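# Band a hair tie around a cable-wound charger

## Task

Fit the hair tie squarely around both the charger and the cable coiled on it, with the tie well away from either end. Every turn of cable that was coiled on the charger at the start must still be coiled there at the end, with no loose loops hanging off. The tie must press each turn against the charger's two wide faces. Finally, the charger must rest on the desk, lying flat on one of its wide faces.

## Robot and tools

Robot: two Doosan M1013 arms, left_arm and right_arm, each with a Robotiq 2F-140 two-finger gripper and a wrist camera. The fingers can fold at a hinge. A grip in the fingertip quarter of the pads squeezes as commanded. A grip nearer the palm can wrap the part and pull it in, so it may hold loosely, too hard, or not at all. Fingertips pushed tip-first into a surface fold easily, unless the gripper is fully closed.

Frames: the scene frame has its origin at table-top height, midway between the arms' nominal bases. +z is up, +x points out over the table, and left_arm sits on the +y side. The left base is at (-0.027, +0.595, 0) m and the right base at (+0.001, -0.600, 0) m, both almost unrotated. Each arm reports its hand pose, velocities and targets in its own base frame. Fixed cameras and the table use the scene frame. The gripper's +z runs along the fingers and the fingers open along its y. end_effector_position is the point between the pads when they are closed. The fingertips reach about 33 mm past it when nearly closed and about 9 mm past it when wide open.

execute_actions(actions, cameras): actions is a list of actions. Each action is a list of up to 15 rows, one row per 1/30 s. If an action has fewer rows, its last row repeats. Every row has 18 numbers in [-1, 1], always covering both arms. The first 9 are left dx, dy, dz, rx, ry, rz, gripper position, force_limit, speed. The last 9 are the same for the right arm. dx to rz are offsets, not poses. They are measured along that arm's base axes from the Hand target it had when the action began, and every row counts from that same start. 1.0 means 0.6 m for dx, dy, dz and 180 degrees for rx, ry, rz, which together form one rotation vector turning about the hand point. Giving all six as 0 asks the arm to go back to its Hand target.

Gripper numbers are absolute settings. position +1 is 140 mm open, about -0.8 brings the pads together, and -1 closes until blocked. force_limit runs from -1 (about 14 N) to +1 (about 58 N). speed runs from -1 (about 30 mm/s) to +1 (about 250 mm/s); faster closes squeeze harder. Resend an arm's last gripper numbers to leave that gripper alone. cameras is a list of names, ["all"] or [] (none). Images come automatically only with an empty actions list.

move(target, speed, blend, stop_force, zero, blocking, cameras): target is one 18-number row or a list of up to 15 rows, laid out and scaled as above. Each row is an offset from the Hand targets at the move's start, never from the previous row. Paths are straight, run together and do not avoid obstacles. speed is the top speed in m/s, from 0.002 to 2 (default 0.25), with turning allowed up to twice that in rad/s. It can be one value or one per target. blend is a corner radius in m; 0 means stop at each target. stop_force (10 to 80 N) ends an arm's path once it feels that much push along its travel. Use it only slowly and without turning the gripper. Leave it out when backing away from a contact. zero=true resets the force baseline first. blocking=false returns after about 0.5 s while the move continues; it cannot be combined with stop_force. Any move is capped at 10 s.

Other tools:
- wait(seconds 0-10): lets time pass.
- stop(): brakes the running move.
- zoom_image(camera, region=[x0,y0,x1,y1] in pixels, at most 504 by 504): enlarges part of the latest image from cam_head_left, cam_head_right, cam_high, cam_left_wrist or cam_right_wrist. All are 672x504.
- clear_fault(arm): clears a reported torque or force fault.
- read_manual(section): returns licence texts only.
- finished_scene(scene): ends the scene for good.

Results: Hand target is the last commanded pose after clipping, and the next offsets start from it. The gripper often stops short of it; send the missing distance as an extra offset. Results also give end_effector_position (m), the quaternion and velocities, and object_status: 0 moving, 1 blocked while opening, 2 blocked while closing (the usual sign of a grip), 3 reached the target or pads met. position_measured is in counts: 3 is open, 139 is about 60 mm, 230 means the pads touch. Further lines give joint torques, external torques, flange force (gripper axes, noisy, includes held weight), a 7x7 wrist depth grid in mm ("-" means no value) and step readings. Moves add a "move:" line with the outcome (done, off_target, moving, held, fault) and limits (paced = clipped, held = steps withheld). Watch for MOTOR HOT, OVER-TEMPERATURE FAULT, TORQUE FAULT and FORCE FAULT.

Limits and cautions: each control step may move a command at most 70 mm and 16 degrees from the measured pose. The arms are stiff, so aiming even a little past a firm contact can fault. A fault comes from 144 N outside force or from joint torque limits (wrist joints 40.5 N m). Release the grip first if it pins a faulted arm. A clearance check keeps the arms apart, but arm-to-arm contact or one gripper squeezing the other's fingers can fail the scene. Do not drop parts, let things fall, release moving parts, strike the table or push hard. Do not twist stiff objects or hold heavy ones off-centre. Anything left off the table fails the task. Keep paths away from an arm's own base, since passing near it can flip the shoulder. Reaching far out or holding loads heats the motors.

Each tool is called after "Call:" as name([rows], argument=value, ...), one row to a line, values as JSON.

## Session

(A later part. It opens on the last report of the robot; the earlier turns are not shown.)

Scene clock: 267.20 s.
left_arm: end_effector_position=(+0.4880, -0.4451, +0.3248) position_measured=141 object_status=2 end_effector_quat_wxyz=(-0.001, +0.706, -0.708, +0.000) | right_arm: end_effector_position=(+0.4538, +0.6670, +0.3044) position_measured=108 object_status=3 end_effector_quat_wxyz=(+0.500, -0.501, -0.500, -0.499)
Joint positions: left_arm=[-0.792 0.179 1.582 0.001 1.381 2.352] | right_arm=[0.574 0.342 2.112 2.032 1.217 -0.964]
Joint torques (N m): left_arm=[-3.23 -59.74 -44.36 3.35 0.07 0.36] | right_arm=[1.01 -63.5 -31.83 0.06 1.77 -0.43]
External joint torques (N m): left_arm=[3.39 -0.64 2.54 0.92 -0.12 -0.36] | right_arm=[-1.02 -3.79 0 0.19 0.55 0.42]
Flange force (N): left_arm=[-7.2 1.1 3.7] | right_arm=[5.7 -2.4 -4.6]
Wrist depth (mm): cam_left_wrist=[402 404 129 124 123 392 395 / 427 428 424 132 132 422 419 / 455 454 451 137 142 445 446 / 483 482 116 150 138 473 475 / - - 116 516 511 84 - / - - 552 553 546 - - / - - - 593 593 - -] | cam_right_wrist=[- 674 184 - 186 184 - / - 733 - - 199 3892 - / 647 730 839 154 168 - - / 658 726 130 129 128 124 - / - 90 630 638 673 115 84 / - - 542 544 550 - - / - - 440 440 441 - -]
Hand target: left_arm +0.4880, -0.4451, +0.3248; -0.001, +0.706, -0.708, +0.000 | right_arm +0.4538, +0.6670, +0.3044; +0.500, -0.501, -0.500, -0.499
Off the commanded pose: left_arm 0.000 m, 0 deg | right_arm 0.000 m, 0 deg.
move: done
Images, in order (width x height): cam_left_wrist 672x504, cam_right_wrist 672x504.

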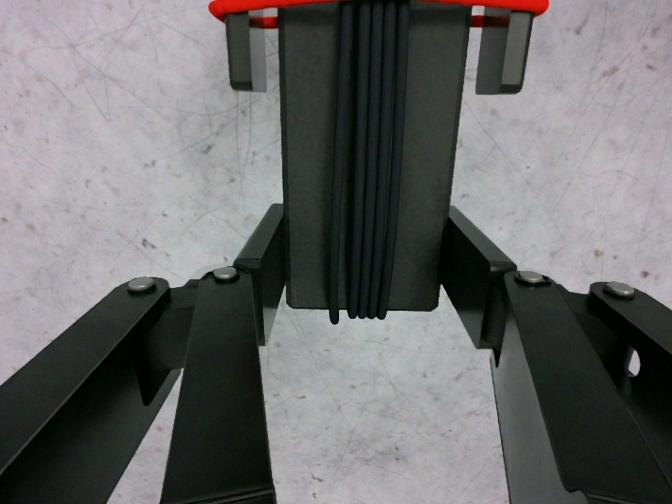

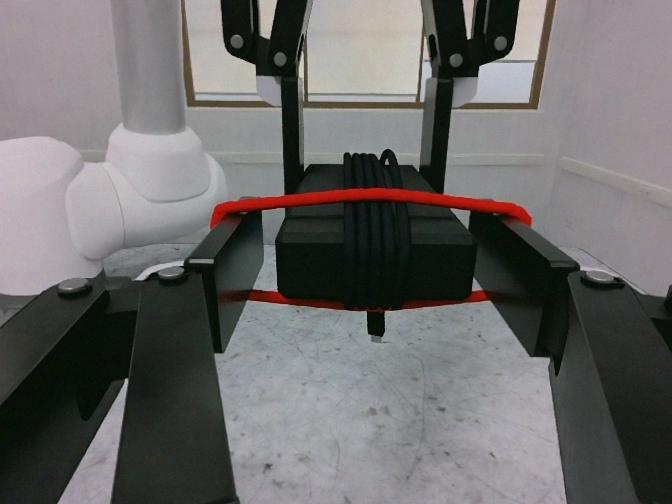

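Call:
move(target=[0,0,0,0,0,0,-1,0,-1,0.0,0.042,0.0,0,0,0,0.17,0.3,-1], speed=0.03, stop_force=25, cameras=["cam_right_wrist","cam_left_wrist"])

Scene clock: 271.90 s.
left_arm: end_effector_position=(+0.4880, -0.4451, +0.3248) position_measured=141 object_status=2 end_effector_quat_wxyz=(-0.001, +0.706, -0.708, +0.000) | right_arm: end_effector_position=(+0.4538, +0.6922, +0.3044) position_measured=108 object_status=3 end_effector_quat_wxyz=(+0.500, -0.501, -0.500, -0.499)
Joint positions: left_arm=[-0.792 0.179 1.582 0.001 1.381 2.352] | right_arm=[0.61 0.36 2.082 2.061 1.192 -0.965]
Joint torques (N m): left_arm=[-2.93 -59.71 -43.87 3.48 0.25 0.35] | right_arm=[0.66 -66.1 -32.12 -0.03 1.87 -0.44]
External joint torques (N m): left_arm=[2.81 -0.47 2.2 0.76 -0.3 -0.35] | right_arm=[-0.72 -3.49 -0.16 0.18 0.45 0.44]
Flange force (N): left_arm=[-6.0 1.1 3.6] | right_arm=[5.3 -2.0 -3.7]
Wrist depth (mm): cam_left_wrist=[403 409 126 124 122 391 397 / 426 426 131 132 130 409 420 / 458 452 444 137 140 444 447 / 483 475 116 146 147 472 474 / - - 116 518 - 84 - / - - 552 557 553 - - / - - - 595 590 - -] | cam_right_wrist=[- 650 161 - 161 160 2422 / - 682 172 - 173 - - / 635 715 181 168 176 - - / 649 694 118 114 115 119 - / - 90 115 108 108 111 84 / - - 538 546 544 - - / - - 440 440 439 - -]
Hand target: left_arm +0.4880, -0.4451, +0.3248; -0.001, +0.706, -0.708, +0.000 | right_arm +0.4538, +0.6922, +0.3044; +0.500, -0.501, -0.500, -0.499
Off the commanded pose: left_arm 0.000 m, 0 deg | right_arm 0.000 m, 0 deg.
move: done
Images, in order (width x height): cam_left_wrist 672x504, cam_right_wrist 672x504.

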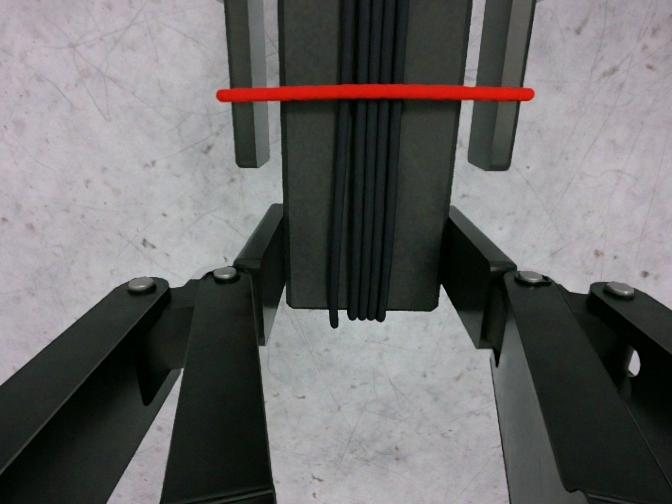

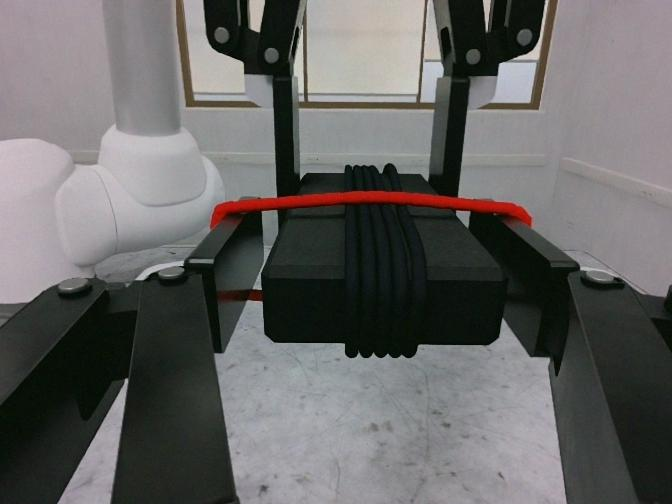

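Call:
move([
  [0,0,0,0,0,0,-1,0,-1,0,0,0,0,0.25,0,0.17,0.3,-1],
  [0,0,0,0,0,0,-1,0,-1,0,0,0,0,0.5,0,0.17,0.3,-1],
], speed=0.25, cameras=["cam_right_wrist","cam_left_wrist"])

Scene clock: 280.10 s.
left_arm: end_effector_position=(+0.4880, -0.4451, +0.3248) position_measured=141 object_status=2 end_effector_quat_wxyz=(-0.001, +0.706, -0.708, +0.000) | right_arm: end_effector_position=(+0.4538, +0.6922, +0.3043) position_measured=108 object_status=3 end_effector_quat_wxyz=(+0.707, -0.707, +0.000, +0.001)
Joint positions: left_arm=[-0.792 0.179 1.582 0.001 1.381 2.352] | right_arm=[0.61 0.361 2.082 2.061 1.195 0.604]
Joint torques (N m): left_arm=[-2.87 -59.18 -43.73 3.83 0.16 0.34] | right_arm=[0.56 -66.27 -31.97 0.06 2 -0.22]
External joint torques (N m): left_arm=[2.81 -1.15 2 0.42 -0.21 -0.34] | right_arm=[-0.6 -3.49 -0.26 0.09 0.33 0.17]
Flange force (N): left_arm=[-6.5 1.6 2.9] | right_arm=[-2.1 -5.0 -3.4]
Wrist depth (mm): cam_left_wrist=[405 399 402 - 127 398 395 / 426 428 424 101 105 425 419 / 457 450 454 137 144 446 445 / 486 468 116 148 146 466 477 / - - 116 511 510 84 - / - - 555 552 549 - - / - - - 616 600 - -] | cam_right_wrist=[- - - - 3491 751 498 / - 173 172 174 2327 742 490 / 186 - 3252 119 119 694 488 / 193 196 131 103 103 124 494 / - 90 116 105 106 115 84 / - - - 768 733 - - / - - - - 766 - -]
Hand target: left_arm +0.4880, -0.4451, +0.3248; -0.001, +0.706, -0.708, +0.000 | right_arm +0.4538, +0.6922, +0.3044; +0.707, -0.707, +0.000, +0.001
Off the commanded pose: left_arm 0.000 m, 0 deg | right_arm 0.000 m, 0 deg.
move: done
Images, in order (width x height): cam_left_wrist 672x504, cam_right_wrist 672x504.

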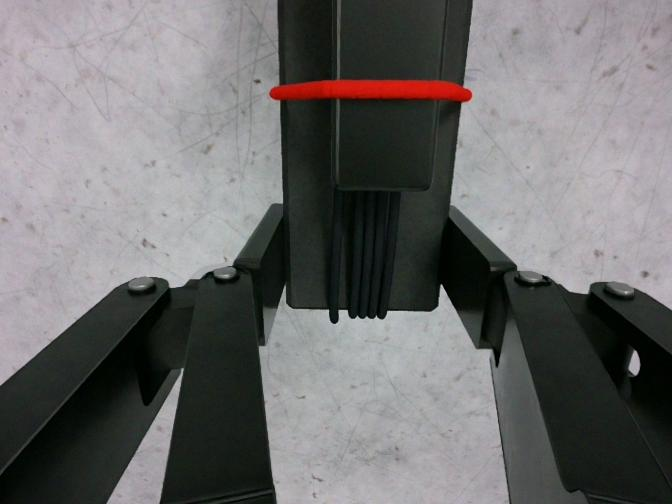

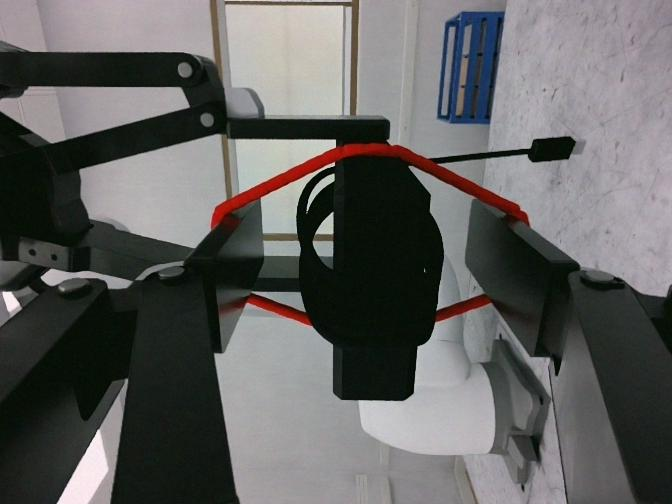

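Call:
move(target=[0,0,0,0,0,0,-1,0,-1,0,0.023,0,0,0,0,0.17,0.3,-1], speed=0.03, stop_force=25)

Call:
move([
  [0,0,0,0,0,0,-1,0,-1,0,0,0,0,0,0,-0.37,-1,-1],
  [0,0,0,0,0,0,-1,0,-1,0,-0.025,0,0,0,0,-0.37,-1,-1],
], speed=0.03, cameras=["cam_right_wrist","cam_left_wrist"])

Scene clock: 291.73 s.
left_arm: end_effector_position=(+0.4880, -0.4451, +0.3248) position_measured=141 object_status=2 end_effector_quat_wxyz=(-0.001, +0.706, -0.708, +0.000) | right_arm: end_effector_position=(+0.4538, +0.7060, +0.3044) position_measured=108 object_status=3 end_effector_quat_wxyz=(+0.707, -0.707, +0.000, +0.001)
Joint positions: left_arm=[-0.792 0.179 1.582 0.001 1.381 2.352] | right_arm=[0.629 0.372 2.065 2.076 1.181 0.604]
Joint torques (N m): left_arm=[-3.65 -59.1 -44.66 3.19 -0.42 0.32] | right_arm=[1.9 -67.19 -32.83 -0.05 1.96 -0.36]
External joint torques (N m): left_arm=[3.68 -1.17 2.99 1.05 0.38 -0.32] | right_arm=[-1.8 -4.03 0.3 0.12 0.37 0.31]
Flange force (N): left_arm=[-8.6 1.9 3.3] | right_arm=[-2.1 -5.6 -6.1]
Wrist depth (mm): cam_left_wrist=[403 405 402 125 127 395 396 / 427 431 426 101 117 421 423 / 454 458 454 137 439 448 448 / 489 476 116 150 148 471 476 / - - 116 514 512 84 - / - - 553 555 557 - - / - - - 595 593 - -] | cam_right_wrist=[- 151 - - 2609 758 494 / - 159 159 - 2931 747 494 / 166 - - 119 119 688 487 / 182 190 130 88 87 124 490 / - 90 116 - 91 115 84 / - - - - 713 - - / - - - - 719 - -]
Hand target: left_arm +0.4880, -0.4451, +0.3248; -0.001, +0.706, -0.708, +0.000 | right_arm +0.4538, +0.7060, +0.3044; +0.707, -0.707, +0.000, +0.001
Off the commanded pose: left_arm 0.000 m, 0 deg | right_arm 0.000 m, 0 deg.
move: done

Scene clock: 294.20 s.
left_arm: end_effector_position=(+0.4880, -0.4451, +0.3248) position_measured=141 object_status=2 end_effector_quat_wxyz=(-0.001, +0.706, -0.708, +0.000) | right_arm: end_effector_position=(+0.4538, +0.6910, +0.3044) position_measured=176 object_status=3 end_effector_quat_wxyz=(+0.707, -0.707, +0.000, +0.001)
Joint positions: left_arm=[-0.792 0.179 1.582 0.001 1.381 2.352] | right_arm=[0.608 0.361 2.083 2.06 1.196 0.604]
Joint torques (N m): left_arm=[-2.31 -59.26 -43.28 4.01 0.6 0.31] | right_arm=[-0.27 -66.13 -31.55 -0.04 1.73 -0.48]
External joint torques (N m): left_arm=[2.31 -0.88 1.7 0.23 -0.64 -0.31] | right_arm=[0.31 -3.06 -0.66 0.18 0.59 0.43]
Flange force (N): left_arm=[-5.4 1.4 3.3] | right_arm=[-1.8 -4.8 -1.5]
Wrist depth (mm): cam_left_wrist=[403 402 403 115 123 397 397 / 427 426 426 122 131 426 421 / 454 448 451 137 143 448 445 / 484 479 116 150 147 470 477 / - - 116 521 160 84 - / - - 548 546 551 - - / - - - 598 601 - -] | cam_right_wrist=[- - - - 3441 744 495 / - 173 173 174 2760 749 492 / 187 - - 119 120 636 487 / 192 198 - 105 105 686 492 / - 89 78 104 105 79 84 / - 72 - 119 - - 73 / - - - - - - -]
Hand target: left_arm +0.4880, -0.4451, +0.3248; -0.001, +0.706, -0.708, +0.000 | right_arm +0.4538, +0.6910, +0.3044; +0.707, -0.707, +0.000, +0.001
Off the commanded pose: left_arm 0.000 m, 0 deg | right_arm 0.000 m, 0 deg.
move: done
Images, in order (width x height): cam_left_wrist 672x504, cam_right_wrist 672x504.

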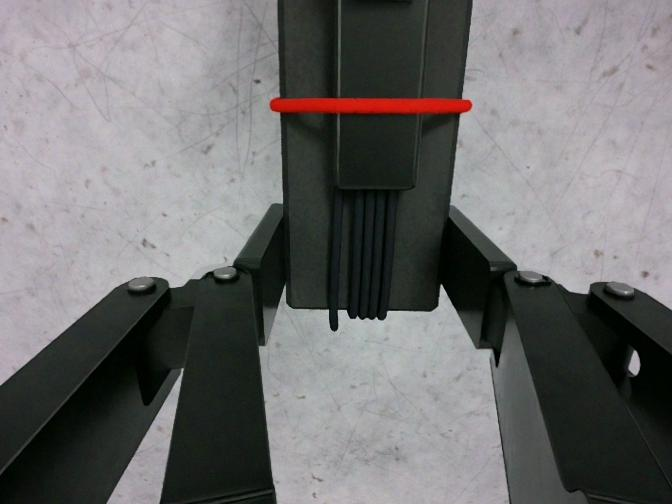

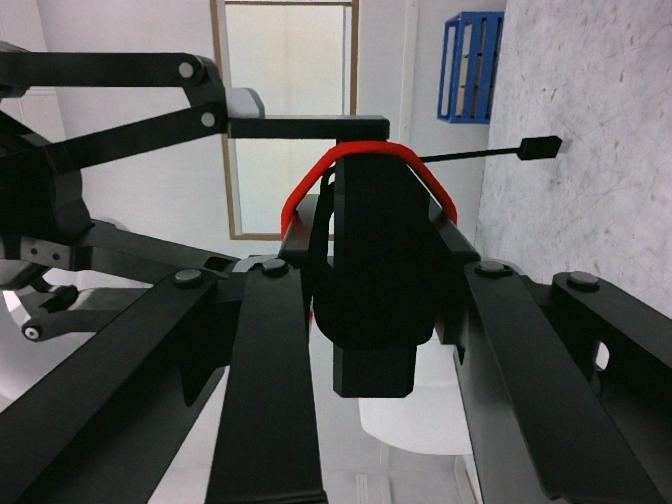

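Call:
move(target=[0,0,0,0,0,0,-1,0,-1,0,-0.025,0,0,0,0,-0.37,-1,-1], speed=0.03, cameras=["cam_left_wrist"])

Call:
move(target=[0,0,0,0,0,0,-1,0,-1,0,-0.017,0,0,0,0,-0.37,-1,-1], speed=0.03, cameras=["cam_left_wrist"])

Scene clock: 299.07 s.
left_arm: end_effector_position=(+0.4880, -0.4451, +0.3248) position_measured=141 object_status=2 end_effector_quat_wxyz=(-0.001, +0.706, -0.708, +0.000) | right_arm: end_effector_position=(+0.4538, +0.6760, +0.3044) position_measured=176 object_status=3 end_effector_quat_wxyz=(+0.707, -0.707, +0.000, +0.001)
Joint positions: left_arm=[-0.792 0.179 1.582 0.001 1.38 2.352] | right_arm=[0.587 0.35 2.101 2.043 1.212 0.605]
Joint torques (N m): left_arm=[-1.01 -60.03 -42.52 4.55 1.23 0.33] | right_arm=[-0.63 -64.72 -31.53 -0.03 1.92 -0.48]
External joint torques (N m): left_arm=[1.02 -0.17 0.82 -0.3 -1.27 -0.33] | right_arm=[0.62 -3.36 -0.41 0.24 0.41 0.43]
Flange force (N): left_arm=[-2.2 0.9 3.4] | right_arm=[-3.0 -5.3 -1.2]
Wrist depth (mm): cam_left_wrist=[407 403 401 112 123 399 395 / 426 421 422 121 132 419 418 / 455 454 454 137 140 444 443 / 484 479 116 148 145 471 477 / - - 116 520 514 84 - / - - 559 555 549 - - / - - - 592 598 - -] | cam_right_wrist=[- 183 4093 - 3597 756 498 / - 189 188 - 3344 698 492 / 200 - - 120 148 744 493 / 211 213 213 117 117 676 486 / - 82 78 119 127 79 84 / - 72 - 749 - - 73 / - - - - - - -]
Hand target: left_arm +0.4880, -0.4451, +0.3248; -0.001, +0.706, -0.708, +0.000 | right_arm +0.4538, +0.6760, +0.3044; +0.707, -0.707, +0.000, +0.001
Off the commanded pose: left_arm 0.000 m, 0 deg | right_arm 0.000 m, 0 deg.
move: done
Images, in order (width x height): cam_left_wrist 672x504.

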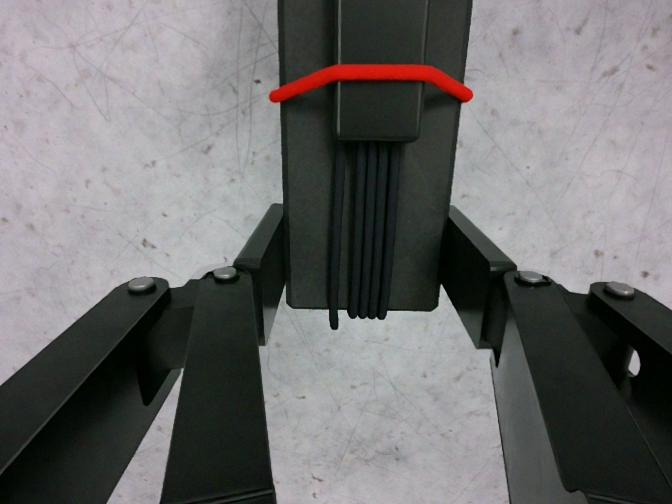

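Scene clock: 299.80 s.
left_arm: end_effector_position=(+0.4880, -0.4451, +0.3248) position_measured=141 object_status=2 end_effector_quat_wxyz=(-0.001, +0.706, -0.708, +0.000) | right_arm: end_effector_position=(+0.4538, +0.6659, +0.3044) position_measured=176 object_status=3 end_effector_quat_wxyz=(+0.707, -0.707, +0.000, +0.001)
Joint positions: left_arm=[-0.792 0.179 1.582 0.001 1.38 2.352] | right_arm=[0.572 0.342 2.113 2.031 1.222 0.606]
Joint torques (N m): left_arm=[-0.51 -60 -42.23 4.87 1.62 0.33] | right_arm=[-0.75 -63.84 -30.65 0.19 1.89 -0.49]
External joint torques (N m): left_arm=[0.59 -0.31 0.51 -0.62 -1.67 -0.33] | right_arm=[0.97 -3.63 -1.25 0.04 0.45 0.44]
Flange force (N): left_arm=[-1.6 1.2 3.6] | right_arm=[-2.1 -6.3 -0.1]
Wrist depth (mm): cam_left_wrist=[403 402 401 113 122 397 395 / 424 428 426 131 132 419 415 / 457 451 454 137 142 452 445 / 485 475 116 148 147 468 472 / - - 116 511 511 84 - / - - 552 555 552 - - / - - - 605 593 - -] | cam_right_wrist=[- - - - 2158 756 494 / 202 201 197 198 2860 694 494 / 211 - - 125 147 742 490 / 224 224 220 127 127 690 492 / - 82 78 131 - 79 84 / - 72 - 839 - - 73 / - - - - - - -]
Hand target: left_arm +0.4880, -0.4451, +0.3248; -0.001, +0.706, -0.708, +0.000 | right_arm +0.4538, +0.6658, +0.3044; +0.707, -0.707, +0.000, +0.001
Off the commanded pose: left_arm 0.000 m, 0 deg | right_arm 0.000 m, 0 deg.
move: done
Images, in order (width x height): cam_left_wrist 672x504.

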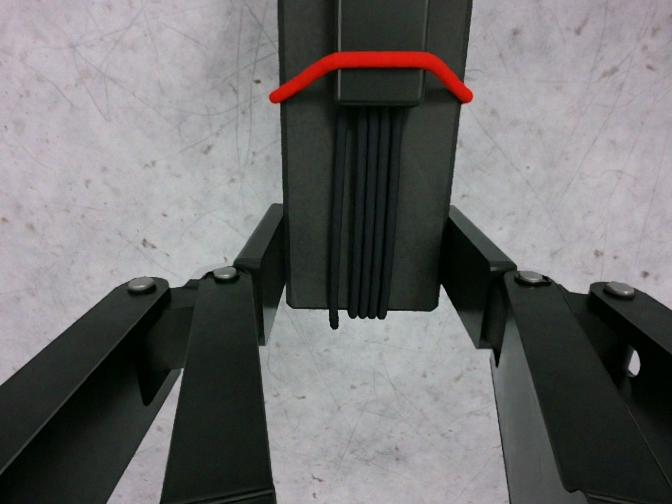

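Call:
move(target=[0,0,0,0,0,0,-1,0,-1,0,-0.017,0,0,0,0,-0.37,-1,-1], speed=0.03)

Call:
move(target=[0,0,0,0,0,0,-1,0,-1,0,-0.012,0,0,0,0,-0.37,-1,-1], speed=0.02, cameras=["cam_left_wrist","cam_right_wrist"])

Scene clock: 303.63 s.
left_arm: end_effector_position=(+0.4880, -0.4451, +0.3248) position_measured=141 object_status=2 end_effector_quat_wxyz=(-0.001, +0.706, -0.708, +0.000) | right_arm: end_effector_position=(+0.4538, +0.6557, +0.3044) position_measured=176 object_status=3 end_effector_quat_wxyz=(+0.707, -0.707, +0.000, +0.001)
Joint positions: left_arm=[-0.792 0.179 1.582 0.001 1.38 2.352] | right_arm=[0.556 0.335 2.124 2.019 1.233 0.606]
Joint torques (N m): left_arm=[-0.22 -60.04 -42.11 4.96 1.64 0.29] | right_arm=[-0.72 -63.51 -29.84 0.11 1.8 -0.45]
External joint torques (N m): left_arm=[0.26 -0.2 0.41 -0.71 -1.68 -0.29] | right_arm=[0.7 -2.81 -1.81 0.19 0.53 0.41]
Flange force (N): left_arm=[-1.1 1.3 3.5] | right_arm=[-0.3 -5.3 0.8]
Wrist depth (mm): cam_left_wrist=[404 405 402 115 122 397 396 / 430 427 426 132 132 421 418 / 455 456 451 137 142 446 449 / 487 478 116 150 146 471 478 / - - 116 521 514 84 - / - - 551 560 549 - - / - - - 601 601 - -] | cam_right_wrist=[- - - - 3165 756 494 / - 210 208 204 3441 698 488 / 220 225 3252 136 155 740 493 / 235 238 233 134 133 698 487 / - 82 78 116 - 79 84 / - 72 - 761 - - 73 / - - - - - - -]
Hand target: left_arm +0.4880, -0.4451, +0.3248; -0.001, +0.706, -0.708, +0.000 | right_arm +0.4538, +0.6556, +0.3044; +0.707, -0.707, +0.000, +0.001
Off the commanded pose: left_arm 0.000 m, 0 deg | right_arm 0.000 m, 0 deg.
move: done

Scene clock: 304.33 s.
left_arm: end_effector_position=(+0.4880, -0.4451, +0.3248) position_measured=141 object_status=2 end_effector_quat_wxyz=(-0.001, +0.706, -0.708, +0.000) | right_arm: end_effector_position=(+0.4538, +0.6485, +0.3044) position_measured=176 object_status=3 end_effector_quat_wxyz=(+0.707, -0.707, +0.000, +0.001)
Joint positions: left_arm=[-0.792 0.179 1.582 0.001 1.38 2.352] | right_arm=[0.545 0.33 2.132 2.01 1.24 0.607]
Joint torques (N m): left_arm=[-0.33 -60.4 -42.19 4.94 1.67 0.26] | right_arm=[-2.28 -62.46 -29.85 -0.17 1.71 -0.5]
External joint torques (N m): left_arm=[0.18 0.61 0.91 -0.74 -1.7 -0.26] | right_arm=[2.4 -3.7 -1.9 0.5 0.63 0.45]
Flange force (N): left_arm=[-0.8 1.0 4.5] | right_arm=[-2.9 -6.5 3.2]
Wrist depth (mm): cam_left_wrist=[404 401 402 118 120 397 398 / 431 428 428 132 132 418 422 / 456 454 453 137 142 445 448 / 486 475 116 150 147 468 477 / - - 116 521 514 84 - / - - 555 552 548 - - / - - - 597 590 - -] | cam_right_wrist=[- - - - 3829 742 494 / 219 219 214 213 3543 700 494 / 227 240 - 144 159 751 488 / 239 246 236 141 143 694 487 / - 82 78 155 - 79 84 / - 72 - 744 - - 73 / - - - - - - -]
Hand target: left_arm +0.4880, -0.4451, +0.3248; -0.001, +0.706, -0.708, +0.000 | right_arm +0.4538, +0.6484, +0.3044; +0.707, -0.707, +0.000, +0.001
Off the commanded pose: left_arm 0.000 m, 0 deg | right_arm 0.000 m, 0 deg.
move: done
Images, in order (width x height): cam_left_wrist 672x504, cam_right_wrist 672x504.

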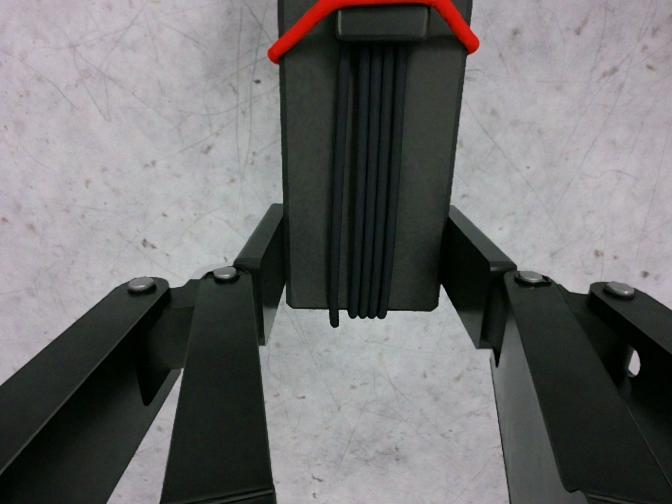

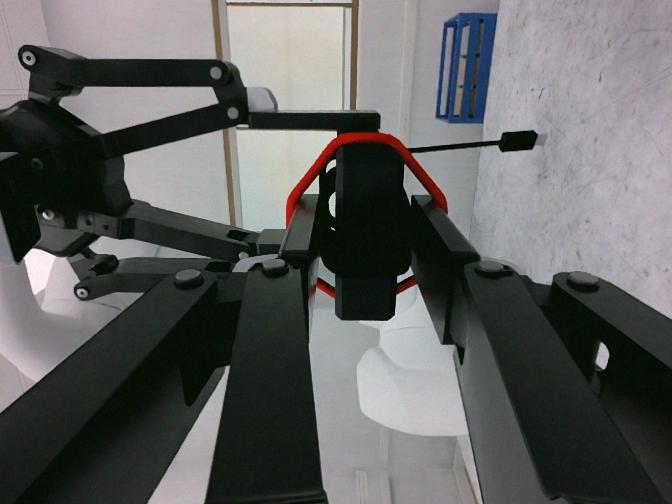

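Call:
move([
  [0,0,0,0,0,0,-1,0,-1,0,0,0,0,0,0,0.1,0.3,-1],
  [0,0,0,0,0,0,-1,0,-1,0,0.06,0,0,0,0,0.1,0.3,-1],
  [0,0,0,0,0,0,-1,0,-1,0,0.06,0,0,0,0,-0.42,-1,-1],
], speed=0.03, cameras=["cam_left_wrist","cam_right_wrist"])

Scene clock: 318.17 s.
left_arm: end_effector_position=(+0.4879, -0.4451, +0.3248) position_measured=141 object_status=2 end_effector_quat_wxyz=(-0.001, +0.706, -0.708, +0.000) | right_arm: end_effector_position=(+0.4538, +0.6844, +0.3044) position_measured=182 object_status=0 end_effector_quat_wxyz=(+0.707, -0.707, +0.000, +0.001)
Joint positions: left_arm=[-0.792 0.179 1.582 0.001 1.381 2.352] | right_arm=[0.599 0.356 2.091 2.052 1.203 0.605]
Joint torques (N m): left_arm=[-4 -60 -45.11 3.11 -0.23 0.31] | right_arm=[1.77 -64.55 -31.82 -0.18 1.61 -0.5]
External joint torques (N m): left_arm=[4.1 -0.28 3.43 1.14 0.18 -0.31] | right_arm=[-1.89 -4.04 -0.2 0.36 0.71 0.45]
Flange force (N): left_arm=[-8.7 1.1 4.6] | right_arm=[-1.5 -5.8 -5.8]
Wrist depth (mm): cam_left_wrist=[404 401 403 117 122 401 399 / 426 425 428 122 132 420 422 / 456 452 454 137 144 448 445 / 483 481 116 150 147 471 475 / - - 116 518 510 84 - / - - 559 552 551 - - / - - - 600 - - -] | cam_right_wrist=[- - 3297 2283 2931 751 492 / - 180 180 180 3083 704 495 / 193 - - 133 120 692 493 / 199 204 - 110 110 696 486 / - 79 89 89 112 79 84 / - - - 126 - - 74 / - - - - - - -]
Hand target: left_arm +0.4880, -0.4451, +0.3248; -0.001, +0.706, -0.708, +0.000 | right_arm +0.4538, +0.6844, +0.3044; +0.707, -0.707, +0.000, +0.001
Off the commanded pose: left_arm 0.000 m, 0 deg | right_arm 0.000 m, 0 deg.
move: done
Images, in order (width x height): cam_left_wrist 672x504, cam_right_wrist 672x504.

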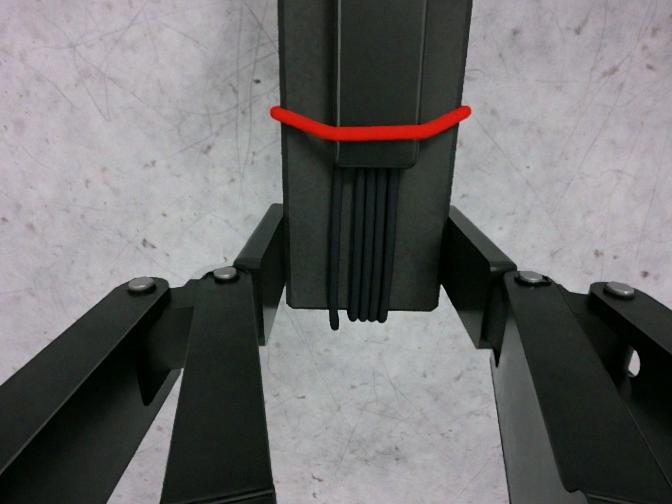

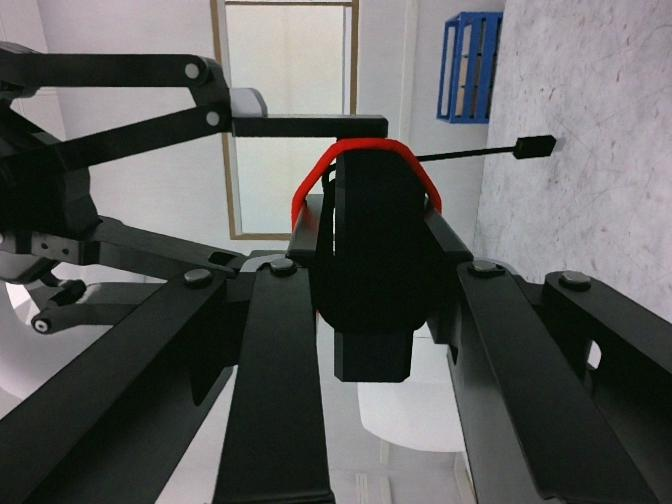

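Call:
move(target=[0,0,0,0,0,0,-1,0,-1,0,-0.04,0,0,0,0,-0.42,-1,-1], speed=0.03, cameras=["cam_left_wrist"])

Call:
move(target=[0,0,0,0,0,0,-1,0,-1,0,-0.013,0,0,0,0,-0.42,-1,-1], speed=0.02, cameras=["cam_left_wrist"])

Scene clock: 323.97 s.
left_arm: end_effector_position=(+0.4880, -0.4451, +0.3248) position_measured=141 object_status=2 end_effector_quat_wxyz=(-0.001, +0.706, -0.708, +0.000) | right_arm: end_effector_position=(+0.4538, +0.6604, +0.3044) position_measured=182 object_status=3 end_effector_quat_wxyz=(+0.707, -0.707, +0.000, +0.001)
Joint positions: left_arm=[-0.792 0.179 1.582 0.001 1.38 2.352] | right_arm=[0.563 0.339 2.119 2.025 1.228 0.606]
Joint torques (N m): left_arm=[-0.99 -59.78 -42.68 4.45 1.23 0.34] | right_arm=[-0.8 -63.12 -30.35 0.11 1.93 -0.48]
External joint torques (N m): left_arm=[0.82 -0.38 1.05 -0.22 -1.27 -0.34] | right_arm=[0.89 -3.99 -1.49 0.16 0.41 0.43]
Flange force (N): left_arm=[-2.5 1.7 3.7] | right_arm=[-2.1 -7.0 0.0]
Wrist depth (mm): cam_left_wrist=[404 405 403 116 122 400 395 / 427 426 426 131 132 425 418 / 454 453 453 137 142 447 444 / 483 480 116 150 145 471 473 / - - 116 516 506 84 - / - - 551 556 552 - - / - - - 605 600 - -] | cam_right_wrist=[- - - 3252 3252 742 492 / 207 205 202 200 2826 692 494 / 216 224 - 145 145 696 489 / 229 230 228 129 131 692 487 / - 78 89 89 121 79 84 / - - - 799 - - 71 / - - - - - - -]
Hand target: left_arm +0.4880, -0.4451, +0.3248; -0.001, +0.706, -0.708, +0.000 | right_arm +0.4538, +0.6604, +0.3044; +0.707, -0.707, +0.000, +0.001
Off the commanded pose: left_arm 0.000 m, 0 deg | right_arm 0.000 m, 0 deg.
move: done
Images, in order (width x height): cam_left_wrist 672x504.

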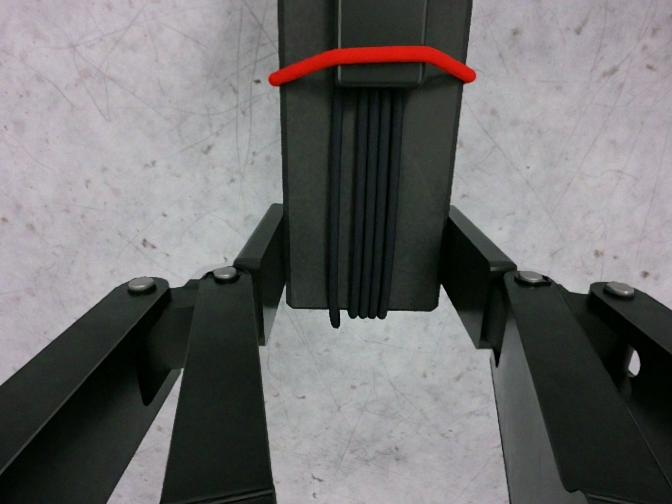

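Scene clock: 324.70 s.
left_arm: end_effector_position=(+0.4880, -0.4451, +0.3248) position_measured=141 object_status=2 end_effector_quat_wxyz=(-0.001, +0.706, -0.708, +0.000) | right_arm: end_effector_position=(+0.4538, +0.6526, +0.3044) position_measured=182 object_status=3 end_effector_quat_wxyz=(+0.707, -0.707, +0.000, +0.001)
Joint positions: left_arm=[-0.792 0.179 1.582 0.001 1.38 2.352] | right_arm=[0.552 0.333 2.127 2.015 1.236 0.606]
Joint torques (N m): left_arm=[-2.46 -59.46 -43.36 3.86 0.57 0.27] | right_arm=[0.11 -62.46 -31.2 -0.17 1.88 -0.45]
External joint torques (N m): left_arm=[2.54 -0.7 1.78 0.38 -0.61 -0.27] | right_arm=[-0.13 -3.68 -0.47 0.49 0.45 0.4]
Flange force (N): left_arm=[-5.6 1.0 3.5] | right_arm=[-2.8 -5.8 -2.1]
Wrist depth (mm): cam_left_wrist=[404 405 401 122 123 399 395 / 431 425 427 132 132 420 424 / 455 461 451 137 142 447 445 / 482 478 116 150 146 470 477 / - - 116 515 511 84 - / - - 549 552 546 - - / - - - 595 603 - -] | cam_right_wrist=[- 202 - - 2968 751 499 / 215 210 209 211 2729 696 492 / 223 231 - 138 146 747 488 / 238 242 236 137 141 690 486 / - 79 89 150 121 79 84 / - - - 781 - - 71 / - - - - - - -]
Hand target: left_arm +0.4880, -0.4451, +0.3248; -0.001, +0.706, -0.708, +0.000 | right_arm +0.4538, +0.6526, +0.3044; +0.707, -0.707, +0.000, +0.001
Off the commanded pose: left_arm 0.000 m, 0 deg | right_arm 0.000 m, 0 deg.
move: done
Images, in order (width x height): cam_left_wrist 672x504.

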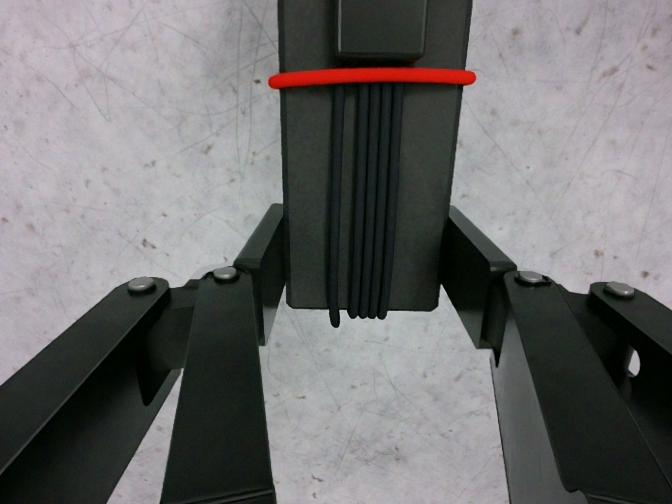

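Call:
move(target=[0,0,0,0,0,0,-1,0,-1,0,-0.012,0,0,0,0,-0.42,-1,-1], speed=0.02, cameras=["cam_left_wrist"])

Call:
move(target=[0,0,0,0,0,0,-1,0,-1,0,-0.03,0,0,0,0,-0.42,-1,-1], speed=0.02, cameras=["cam_left_wrist","cam_right_wrist"])

Call:
zoom_image(camera="cam_right_wrist", region=[250, 80, 480, 430])

Scene clock: 329.90 s.
left_arm: end_effector_position=(+0.4880, -0.4451, +0.3248) position_measured=141 object_status=2 end_effector_quat_wxyz=(-0.001, +0.706, -0.708, +0.000) | right_arm: end_effector_position=(+0.4538, +0.6455, +0.3044) position_measured=182 object_status=3 end_effector_quat_wxyz=(+0.707, -0.707, +0.000, +0.001)
Joint positions: left_arm=[-0.792 0.179 1.582 0.001 1.38 2.352] | right_arm=[0.54 0.328 2.135 2.006 1.243 0.607]
Joint torques (N m): left_arm=[-2.77 -59.71 -43.47 3.78 0.6 0.28] | right_arm=[0.57 -62.14 -31.42 0.09 2.07 -0.5]
External joint torques (N m): left_arm=[2.84 -0.64 1.72 0.48 -0.65 -0.28] | right_arm=[-0.46 -3.56 -0.22 0.25 0.26 0.46]
Flange force (N): left_arm=[-5.8 0.6 3.5] | right_arm=[-2.6 -5.9 -2.9]
Wrist depth (mm): cam_left_wrist=[403 400 403 123 123 396 399 / 427 426 427 131 132 418 419 / 450 455 449 137 142 445 448 / 486 477 116 150 146 471 476 / - - 116 517 515 85 - / - - 555 553 555 - - / - - - 603 590 - -] | cam_right_wrist=[- 2374 - - 3344 747 498 / 220 219 216 213 4565 702 490 / 229 235 - 147 146 749 492 / 246 245 243 143 143 688 487 / - 79 89 89 121 79 84 / - - - 756 - - 71 / - - - - - - -]
Hand target: left_arm +0.4880, -0.4451, +0.3248; -0.001, +0.706, -0.708, +0.000 | right_arm +0.4538, +0.6454, +0.3044; +0.707, -0.707, +0.000, +0.001
Off the commanded pose: left_arm 0.000 m, 0 deg | right_arm 0.000 m, 0 deg.
move: done
Images, in order (width x height): cam_left_wrist 672x504.

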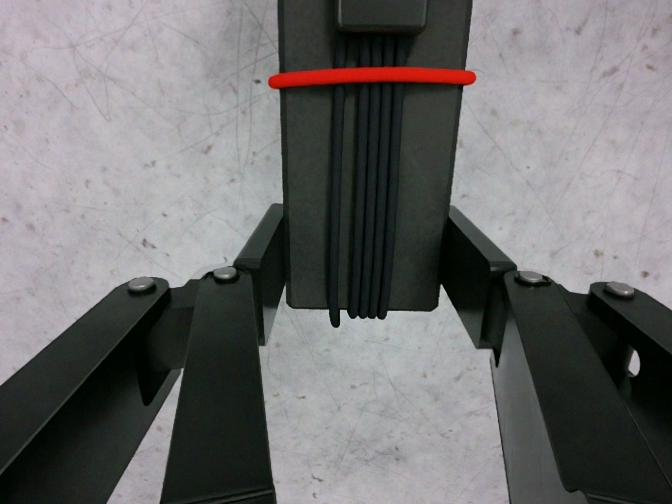

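Scene clock: 331.07 s.
left_arm: end_effector_position=(+0.4880, -0.4451, +0.3248) position_measured=141 object_status=2 end_effector_quat_wxyz=(-0.001, +0.706, -0.708, +0.000) | right_arm: end_effector_position=(+0.4538, +0.6274, +0.3044) position_measured=182 object_status=3 end_effector_quat_wxyz=(+0.707, -0.707, +0.000, +0.001)
Joint positions: left_arm=[-0.792 0.179 1.582 0.001 1.38 2.352] | right_arm=[0.512 0.316 2.154 1.984 1.262 0.608]
Joint torques (N m): left_arm=[-3.1 -59.85 -43.57 3.67 0.41 0.34] | right_arm=[0.7 -60.6 -31.37 0.43 1.89 -0.48]
External joint torques (N m): left_arm=[3.17 -0.34 1.92 0.58 -0.45 -0.34] | right_arm=[-0.56 -3.79 -0.04 -0.01 0.45 0.43]
Flange force (N): left_arm=[-5.9 0.2 3.5] | right_arm=[-2.8 -6.2 -3.9]
Wrist depth (mm): cam_left_wrist=[406 408 405 124 125 397 395 / 425 429 424 128 132 418 417 / 455 454 449 135 142 446 445 / 487 479 116 148 146 470 473 / - - 116 523 508 84 - / - - 555 552 548 - - / - - - 593 595 - -] | cam_right_wrist=[- - 3491 - 2860 744 497 / 239 236 234 236 2667 740 490 / 246 251 - 159 162 744 492 / 509 267 267 164 142 688 488 / - 79 89 89 - 79 84 / - - - 883 - - 71 / - - - - - - -]
Hand target: left_arm +0.4880, -0.4451, +0.3248; -0.001, +0.706, -0.708, +0.000 | right_arm +0.4538, +0.6274, +0.3044; +0.707, -0.707, +0.000, +0.001
Off the commanded pose: left_arm 0.000 m, 0 deg | right_arm 0.000 m, 0 deg.
move: done
Images, in order (width x height): cam_left_wrist 672x504, cam_right_wrist 672x504.

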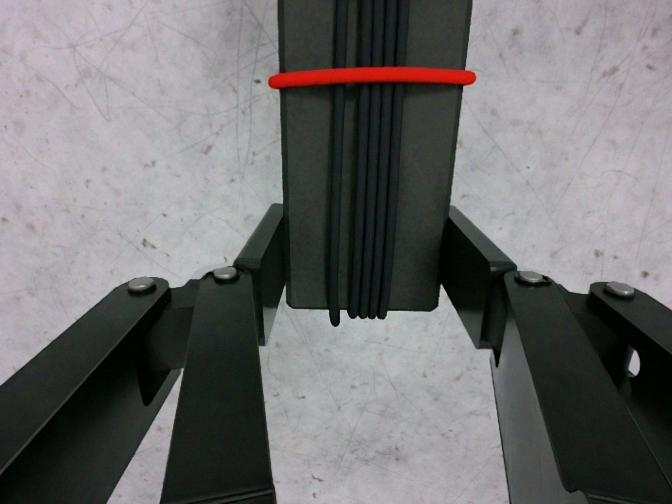

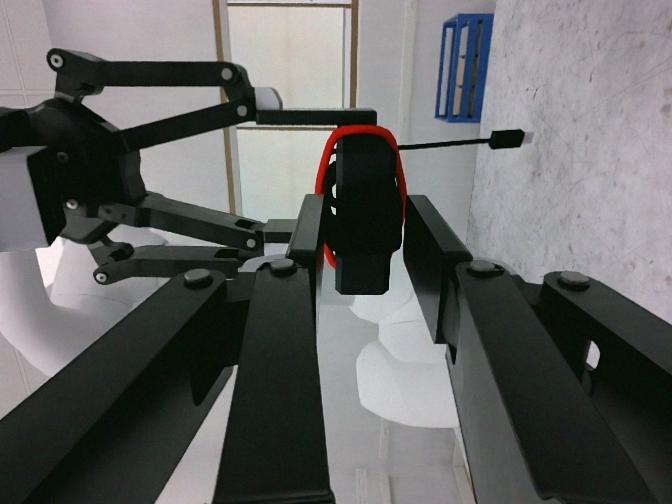

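Scaled by 1.440 from the camera's 672x504 image, which has a finer 960x720 frame.

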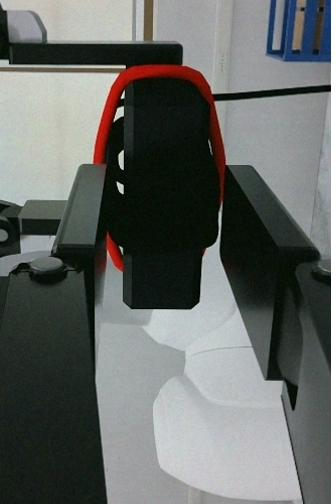

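Call:
move([
  [0,0,0,0,0,0,-1,0,-1,0,-0.08,0,0,0,0,-0.42,-1,-1],
  [0,0,-0.36,0,0,0,-1,0,-1,0,-0.5,0,0,0,0,-0.42,-1,-1],
  [0,-0.1,-0.465,0,0,0,-1,0,-1,0,-0.5,0,0,0,0,-0.42,-1,-1],
], speed=[0.06,0.15,0.06], cameras=["cam_left_wrist"])

Call:
move(target=[0,-0.01,-0.026,0,0,0,-1,0,-1,0,0,0,0,0,0,-0.42,-1,-1], speed=0.008, stop_force=15, cameras=["cam_left_wrist"])

Scene clock: 341.30 s.
left_arm: end_effector_position=(+0.4880, -0.5050, +0.0458) position_measured=141 object_status=2 end_effector_quat_wxyz=(-0.001, +0.706, -0.708, +0.000) | right_arm: end_effector_position=(+0.4538, +0.3274, +0.3044) position_measured=182 object_status=3 end_effector_quat_wxyz=(+0.707, -0.707, +0.000, +0.001)
Joint positions: left_arm=[-0.852 0.426 1.795 0.002 0.919 2.291] | right_arm=[-0.087 0.208 2.313 1.498 1.623 0.62]
Joint torques (N m): left_arm=[-3.23 -76.06 -35.51 2.93 0.31 0.33] | right_arm=[0.61 -47.11 -28.28 1.65 1.82 -0.47]
External joint torques (N m): left_arm=[3.08 -0.81 1.87 0.49 -0.34 -0.33] | right_arm=[-0.62 -3.22 -0.01 0.19 0.49 0.42]
Flange force (N): left_arm=[-6.3 0.7 1.0] | right_arm=[-4.0 -6.8 -1.6]
Wrist depth (mm): cam_left_wrist=[159 159 158 123 123 155 156 / 168 168 167 132 130 166 165 / 179 179 178 137 141 176 175 / 191 188 136 150 146 185 187 / - - 116 202 202 84 - / - - 218 219 217 - - / - - - 233 237 - -] | cam_right_wrist=[- 3491 484 471 2793 751 494 / - 3441 442 446 468 613 468 / - 927 485 455 488 649 477 / - 819 - 130 142 682 487 / - 78 89 83 - 79 84 / - - - - - - 71 / - - - 4655 - - -]
Hand target: left_arm +0.4880, -0.5051, +0.0458; -0.001, +0.706, -0.708, +0.000 | right_arm +0.4538, +0.3274, +0.3044; +0.707, -0.707, +0.000, +0.001
Off the commanded pose: left_arm 0.000 m, 0 deg | right_arm 0.000 m, 0 deg.
move: done
Images, in order (width x height): cam_left_wrist 672x504.

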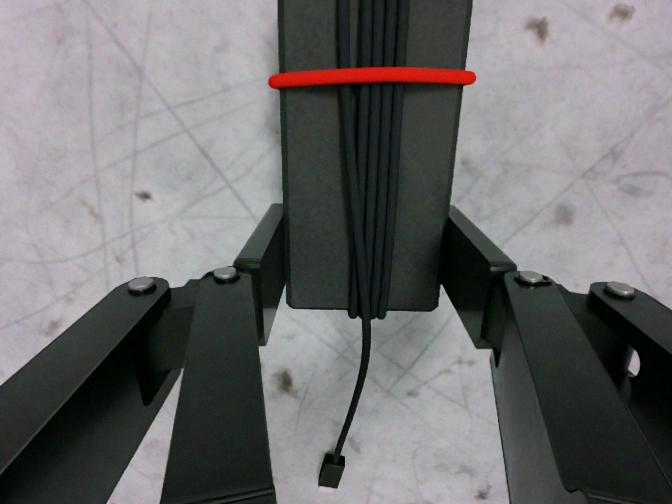

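Scene clock: 343.40 s.
left_arm: end_effector_position=(+0.4880, -0.5094, +0.0345) position_measured=141 object_status=2 end_effector_quat_wxyz=(-0.001, +0.706, -0.708, +0.000) | right_arm: end_effector_position=(+0.4538, +0.3274, +0.3044) position_measured=182 object_status=3 end_effector_quat_wxyz=(+0.707, -0.707, +0.000, +0.001)
Joint positions: left_arm=[-0.856 0.442 1.796 0.002 0.903 2.287] | right_arm=[-0.087 0.208 2.313 1.498 1.623 0.62]
Joint torques (N m): left_arm=[-4.92 -58.56 -26.25 2.36 -0.91 0.25] | right_arm=[0.46 -46.6 -28.4 1.63 1.87 -0.48]
External joint torques (N m): left_arm=[5.01 -19.3 -6.92 1.03 0.87 -0.25] | right_arm=[-0.49 -3.5 0.11 0.2 0.43 0.43]
Flange force (N): left_arm=[-11.6 1.8 -25.6] | right_arm=[-4.5 -7.3 -1.2]
Wrist depth (mm): cam_left_wrist=[149 149 147 121 121 147 146 / 158 158 157 130 128 157 155 / 168 166 167 136 139 166 164 / 179 177 137 151 146 174 175 / - - 116 190 189 84 - / - - 205 205 204 - - / - - - 222 221 - -] | cam_right_wrist=[- - 472 479 2609 751 497 / - - 436 439 458 469 484 / - 942 481 458 487 645 488 / - 789 - 156 142 688 488 / - 79 89 83 - 79 84 / - - - - - - 71 / - - - - - - -]
Hand target: left_arm +0.4880, -0.5094, +0.0345; -0.001, +0.706, -0.708, +0.000 (not the last commanded pose) | right_arm +0.4538, +0.3274, +0.3044; +0.707, -0.707, +0.000, +0.001
Off the commanded pose: left_arm 0.005 m, 0 deg | right_arm 0.000 m, 0 deg.
move: contact (left_arm)
Images, in order (width x height): cam_left_wrist 672x504.

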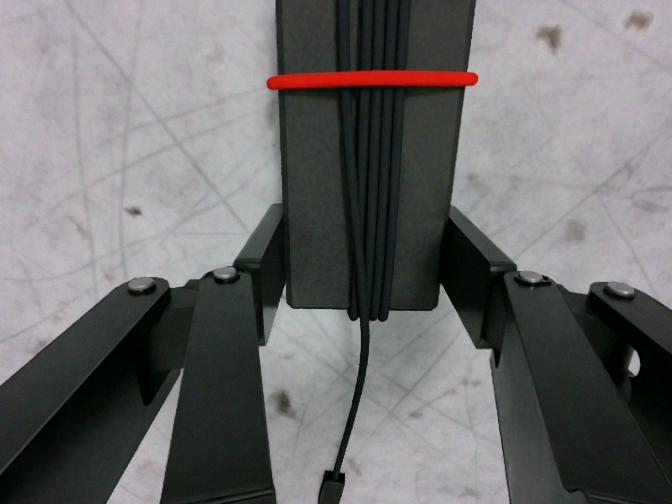

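Call:
move(target=[0,0,0.002,0,0,0,0.175,0,-1,0,0,0,0,0,0,-0.42,-1,-1])

Call:
move([
  [0,0,0.2,0,0,0,0.175,0,-1,0,0,0,0,0,0,-0.42,-1,-1],
  [0,-0.05,0.35,0,0,0,0.175,0,-1,0,0,0,0,0,0,-0.42,-1,-1],
], speed=0.12, cameras=["cam_left_wrist"])

Call:
zoom_image(camera="cam_left_wrist", region=[250, 10, 450, 290])

Scene clock: 350.77 s.
left_arm: end_effector_position=(+0.4880, -0.5094, +0.0357) position_measured=107 object_status=0 end_effector_quat_wxyz=(-0.001, +0.706, -0.708, +0.000) | right_arm: end_effector_position=(+0.4538, +0.3274, +0.3044) position_measured=182 object_status=3 end_effector_quat_wxyz=(+0.707, -0.707, +0.000, +0.001)
Joint positions: left_arm=[-0.856 0.441 1.795 0.002 0.905 2.287] | right_arm=[-0.087 0.208 2.313 1.498 1.623 0.62]
Joint torques (N m): left_arm=[-2.83 -74.28 -33.5 2.87 0.49 0.33] | right_arm=[0.47 -46.78 -28.35 1.62 1.85 -0.49]
External joint torques (N m): left_arm=[2.96 -3.5 0.24 0.53 -0.53 -0.34] | right_arm=[-0.51 -3.27 0.05 0.21 0.46 0.44]
Flange force (N): left_arm=[-6.4 1.0 -2.5] | right_arm=[-4.2 -6.9 -1.2]
Wrist depth (mm): cam_left_wrist=[152 150 148 122 122 148 147 / 159 159 158 128 128 158 156 / 168 166 168 138 139 166 165 / 180 178 144 150 149 135 176 / - - 192 191 191 113 - / - - 206 207 204 - - / - - 224 223 222 - -] | cam_right_wrist=[- - 484 484 3044 751 499 / - - 439 440 454 609 456 / - 924 667 450 483 645 485 / 3441 799 - 156 142 694 487 / - 78 89 4748 - 79 84 / - - - - - - 71 / - - - 4479 - - -]
Hand target: left_arm +0.4880, -0.5094, +0.0357; -0.001, +0.706, -0.708, +0.000 | right_arm +0.4538, +0.3274, +0.3044; +0.707, -0.707, +0.000, +0.001
Off the commanded pose: left_arm 0.000 m, 0 deg | right_arm 0.000 m, 0 deg.
move: done

Scene clock: 353.23 s.
left_arm: end_effector_position=(+0.4879, -0.5394, +0.2458) position_measured=107 object_status=3 end_effector_quat_wxyz=(-0.001, +0.706, -0.708, +0.000) | right_arm: end_effector_position=(+0.4538, +0.3274, +0.3044) position_measured=182 object_status=3 end_effector_quat_wxyz=(+0.707, -0.707, +0.000, +0.001)
Joint positions: left_arm=[-0.883 0.314 1.554 0.001 1.273 2.261] | right_arm=[-0.087 0.208 2.313 1.498 1.623 0.62]
Joint torques (N m): left_arm=[-2.87 -69.5 -40.99 3.64 0.6 0.36] | right_arm=[0.5 -46.99 -28.38 1.64 1.87 -0.51]
External joint torques (N m): left_arm=[2.95 -3.21 0.59 0.48 -0.64 -0.36] | right_arm=[-0.53 -3.43 -0.01 0.2 0.44 0.46]
Flange force (N): left_arm=[-7.1 1.6 0.3] | right_arm=[-4.2 -7.3 -1.3]
Wrist depth (mm): cam_left_wrist=[334 336 332 331 332 331 328 / 355 354 351 343 352 348 346 / 375 376 375 369 376 370 369 / 402 397 391 402 391 135 395 / - - 422 425 422 113 91 / - - 462 455 459 - - / - - 503 496 497 - -] | cam_right_wrist=[433 465 - - 2968 761 497 / 407 414 431 437 1199 737 448 / 435 458 457 463 1158 744 486 / - 824 - 156 142 686 488 / - 79 89 83 - 79 84 / - - - - - - 71 / - - - - - - -]
Hand target: left_arm +0.4880, -0.5394, +0.2457; -0.001, +0.706, -0.708, +0.000 | right_arm +0.4538, +0.3274, +0.3044; +0.707, -0.707, +0.000, +0.001
Off the commanded pose: left_arm 0.000 m, 0 deg | right_arm 0.000 m, 0 deg.
move: done
Images, in order (width x height): cam_left_wrist 672x504.

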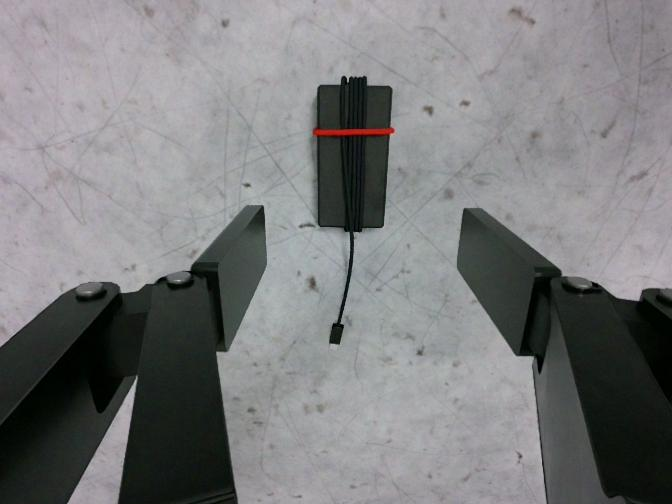

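Scaled by 1.800 from the camera's 672x504 image, which has a finer 960x720 frame.

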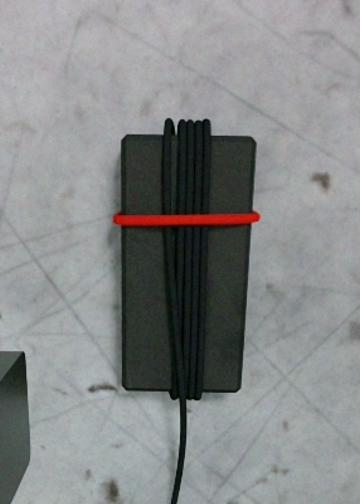

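Call:
finished_scene(scene=2)

The scene is finished: the task was done.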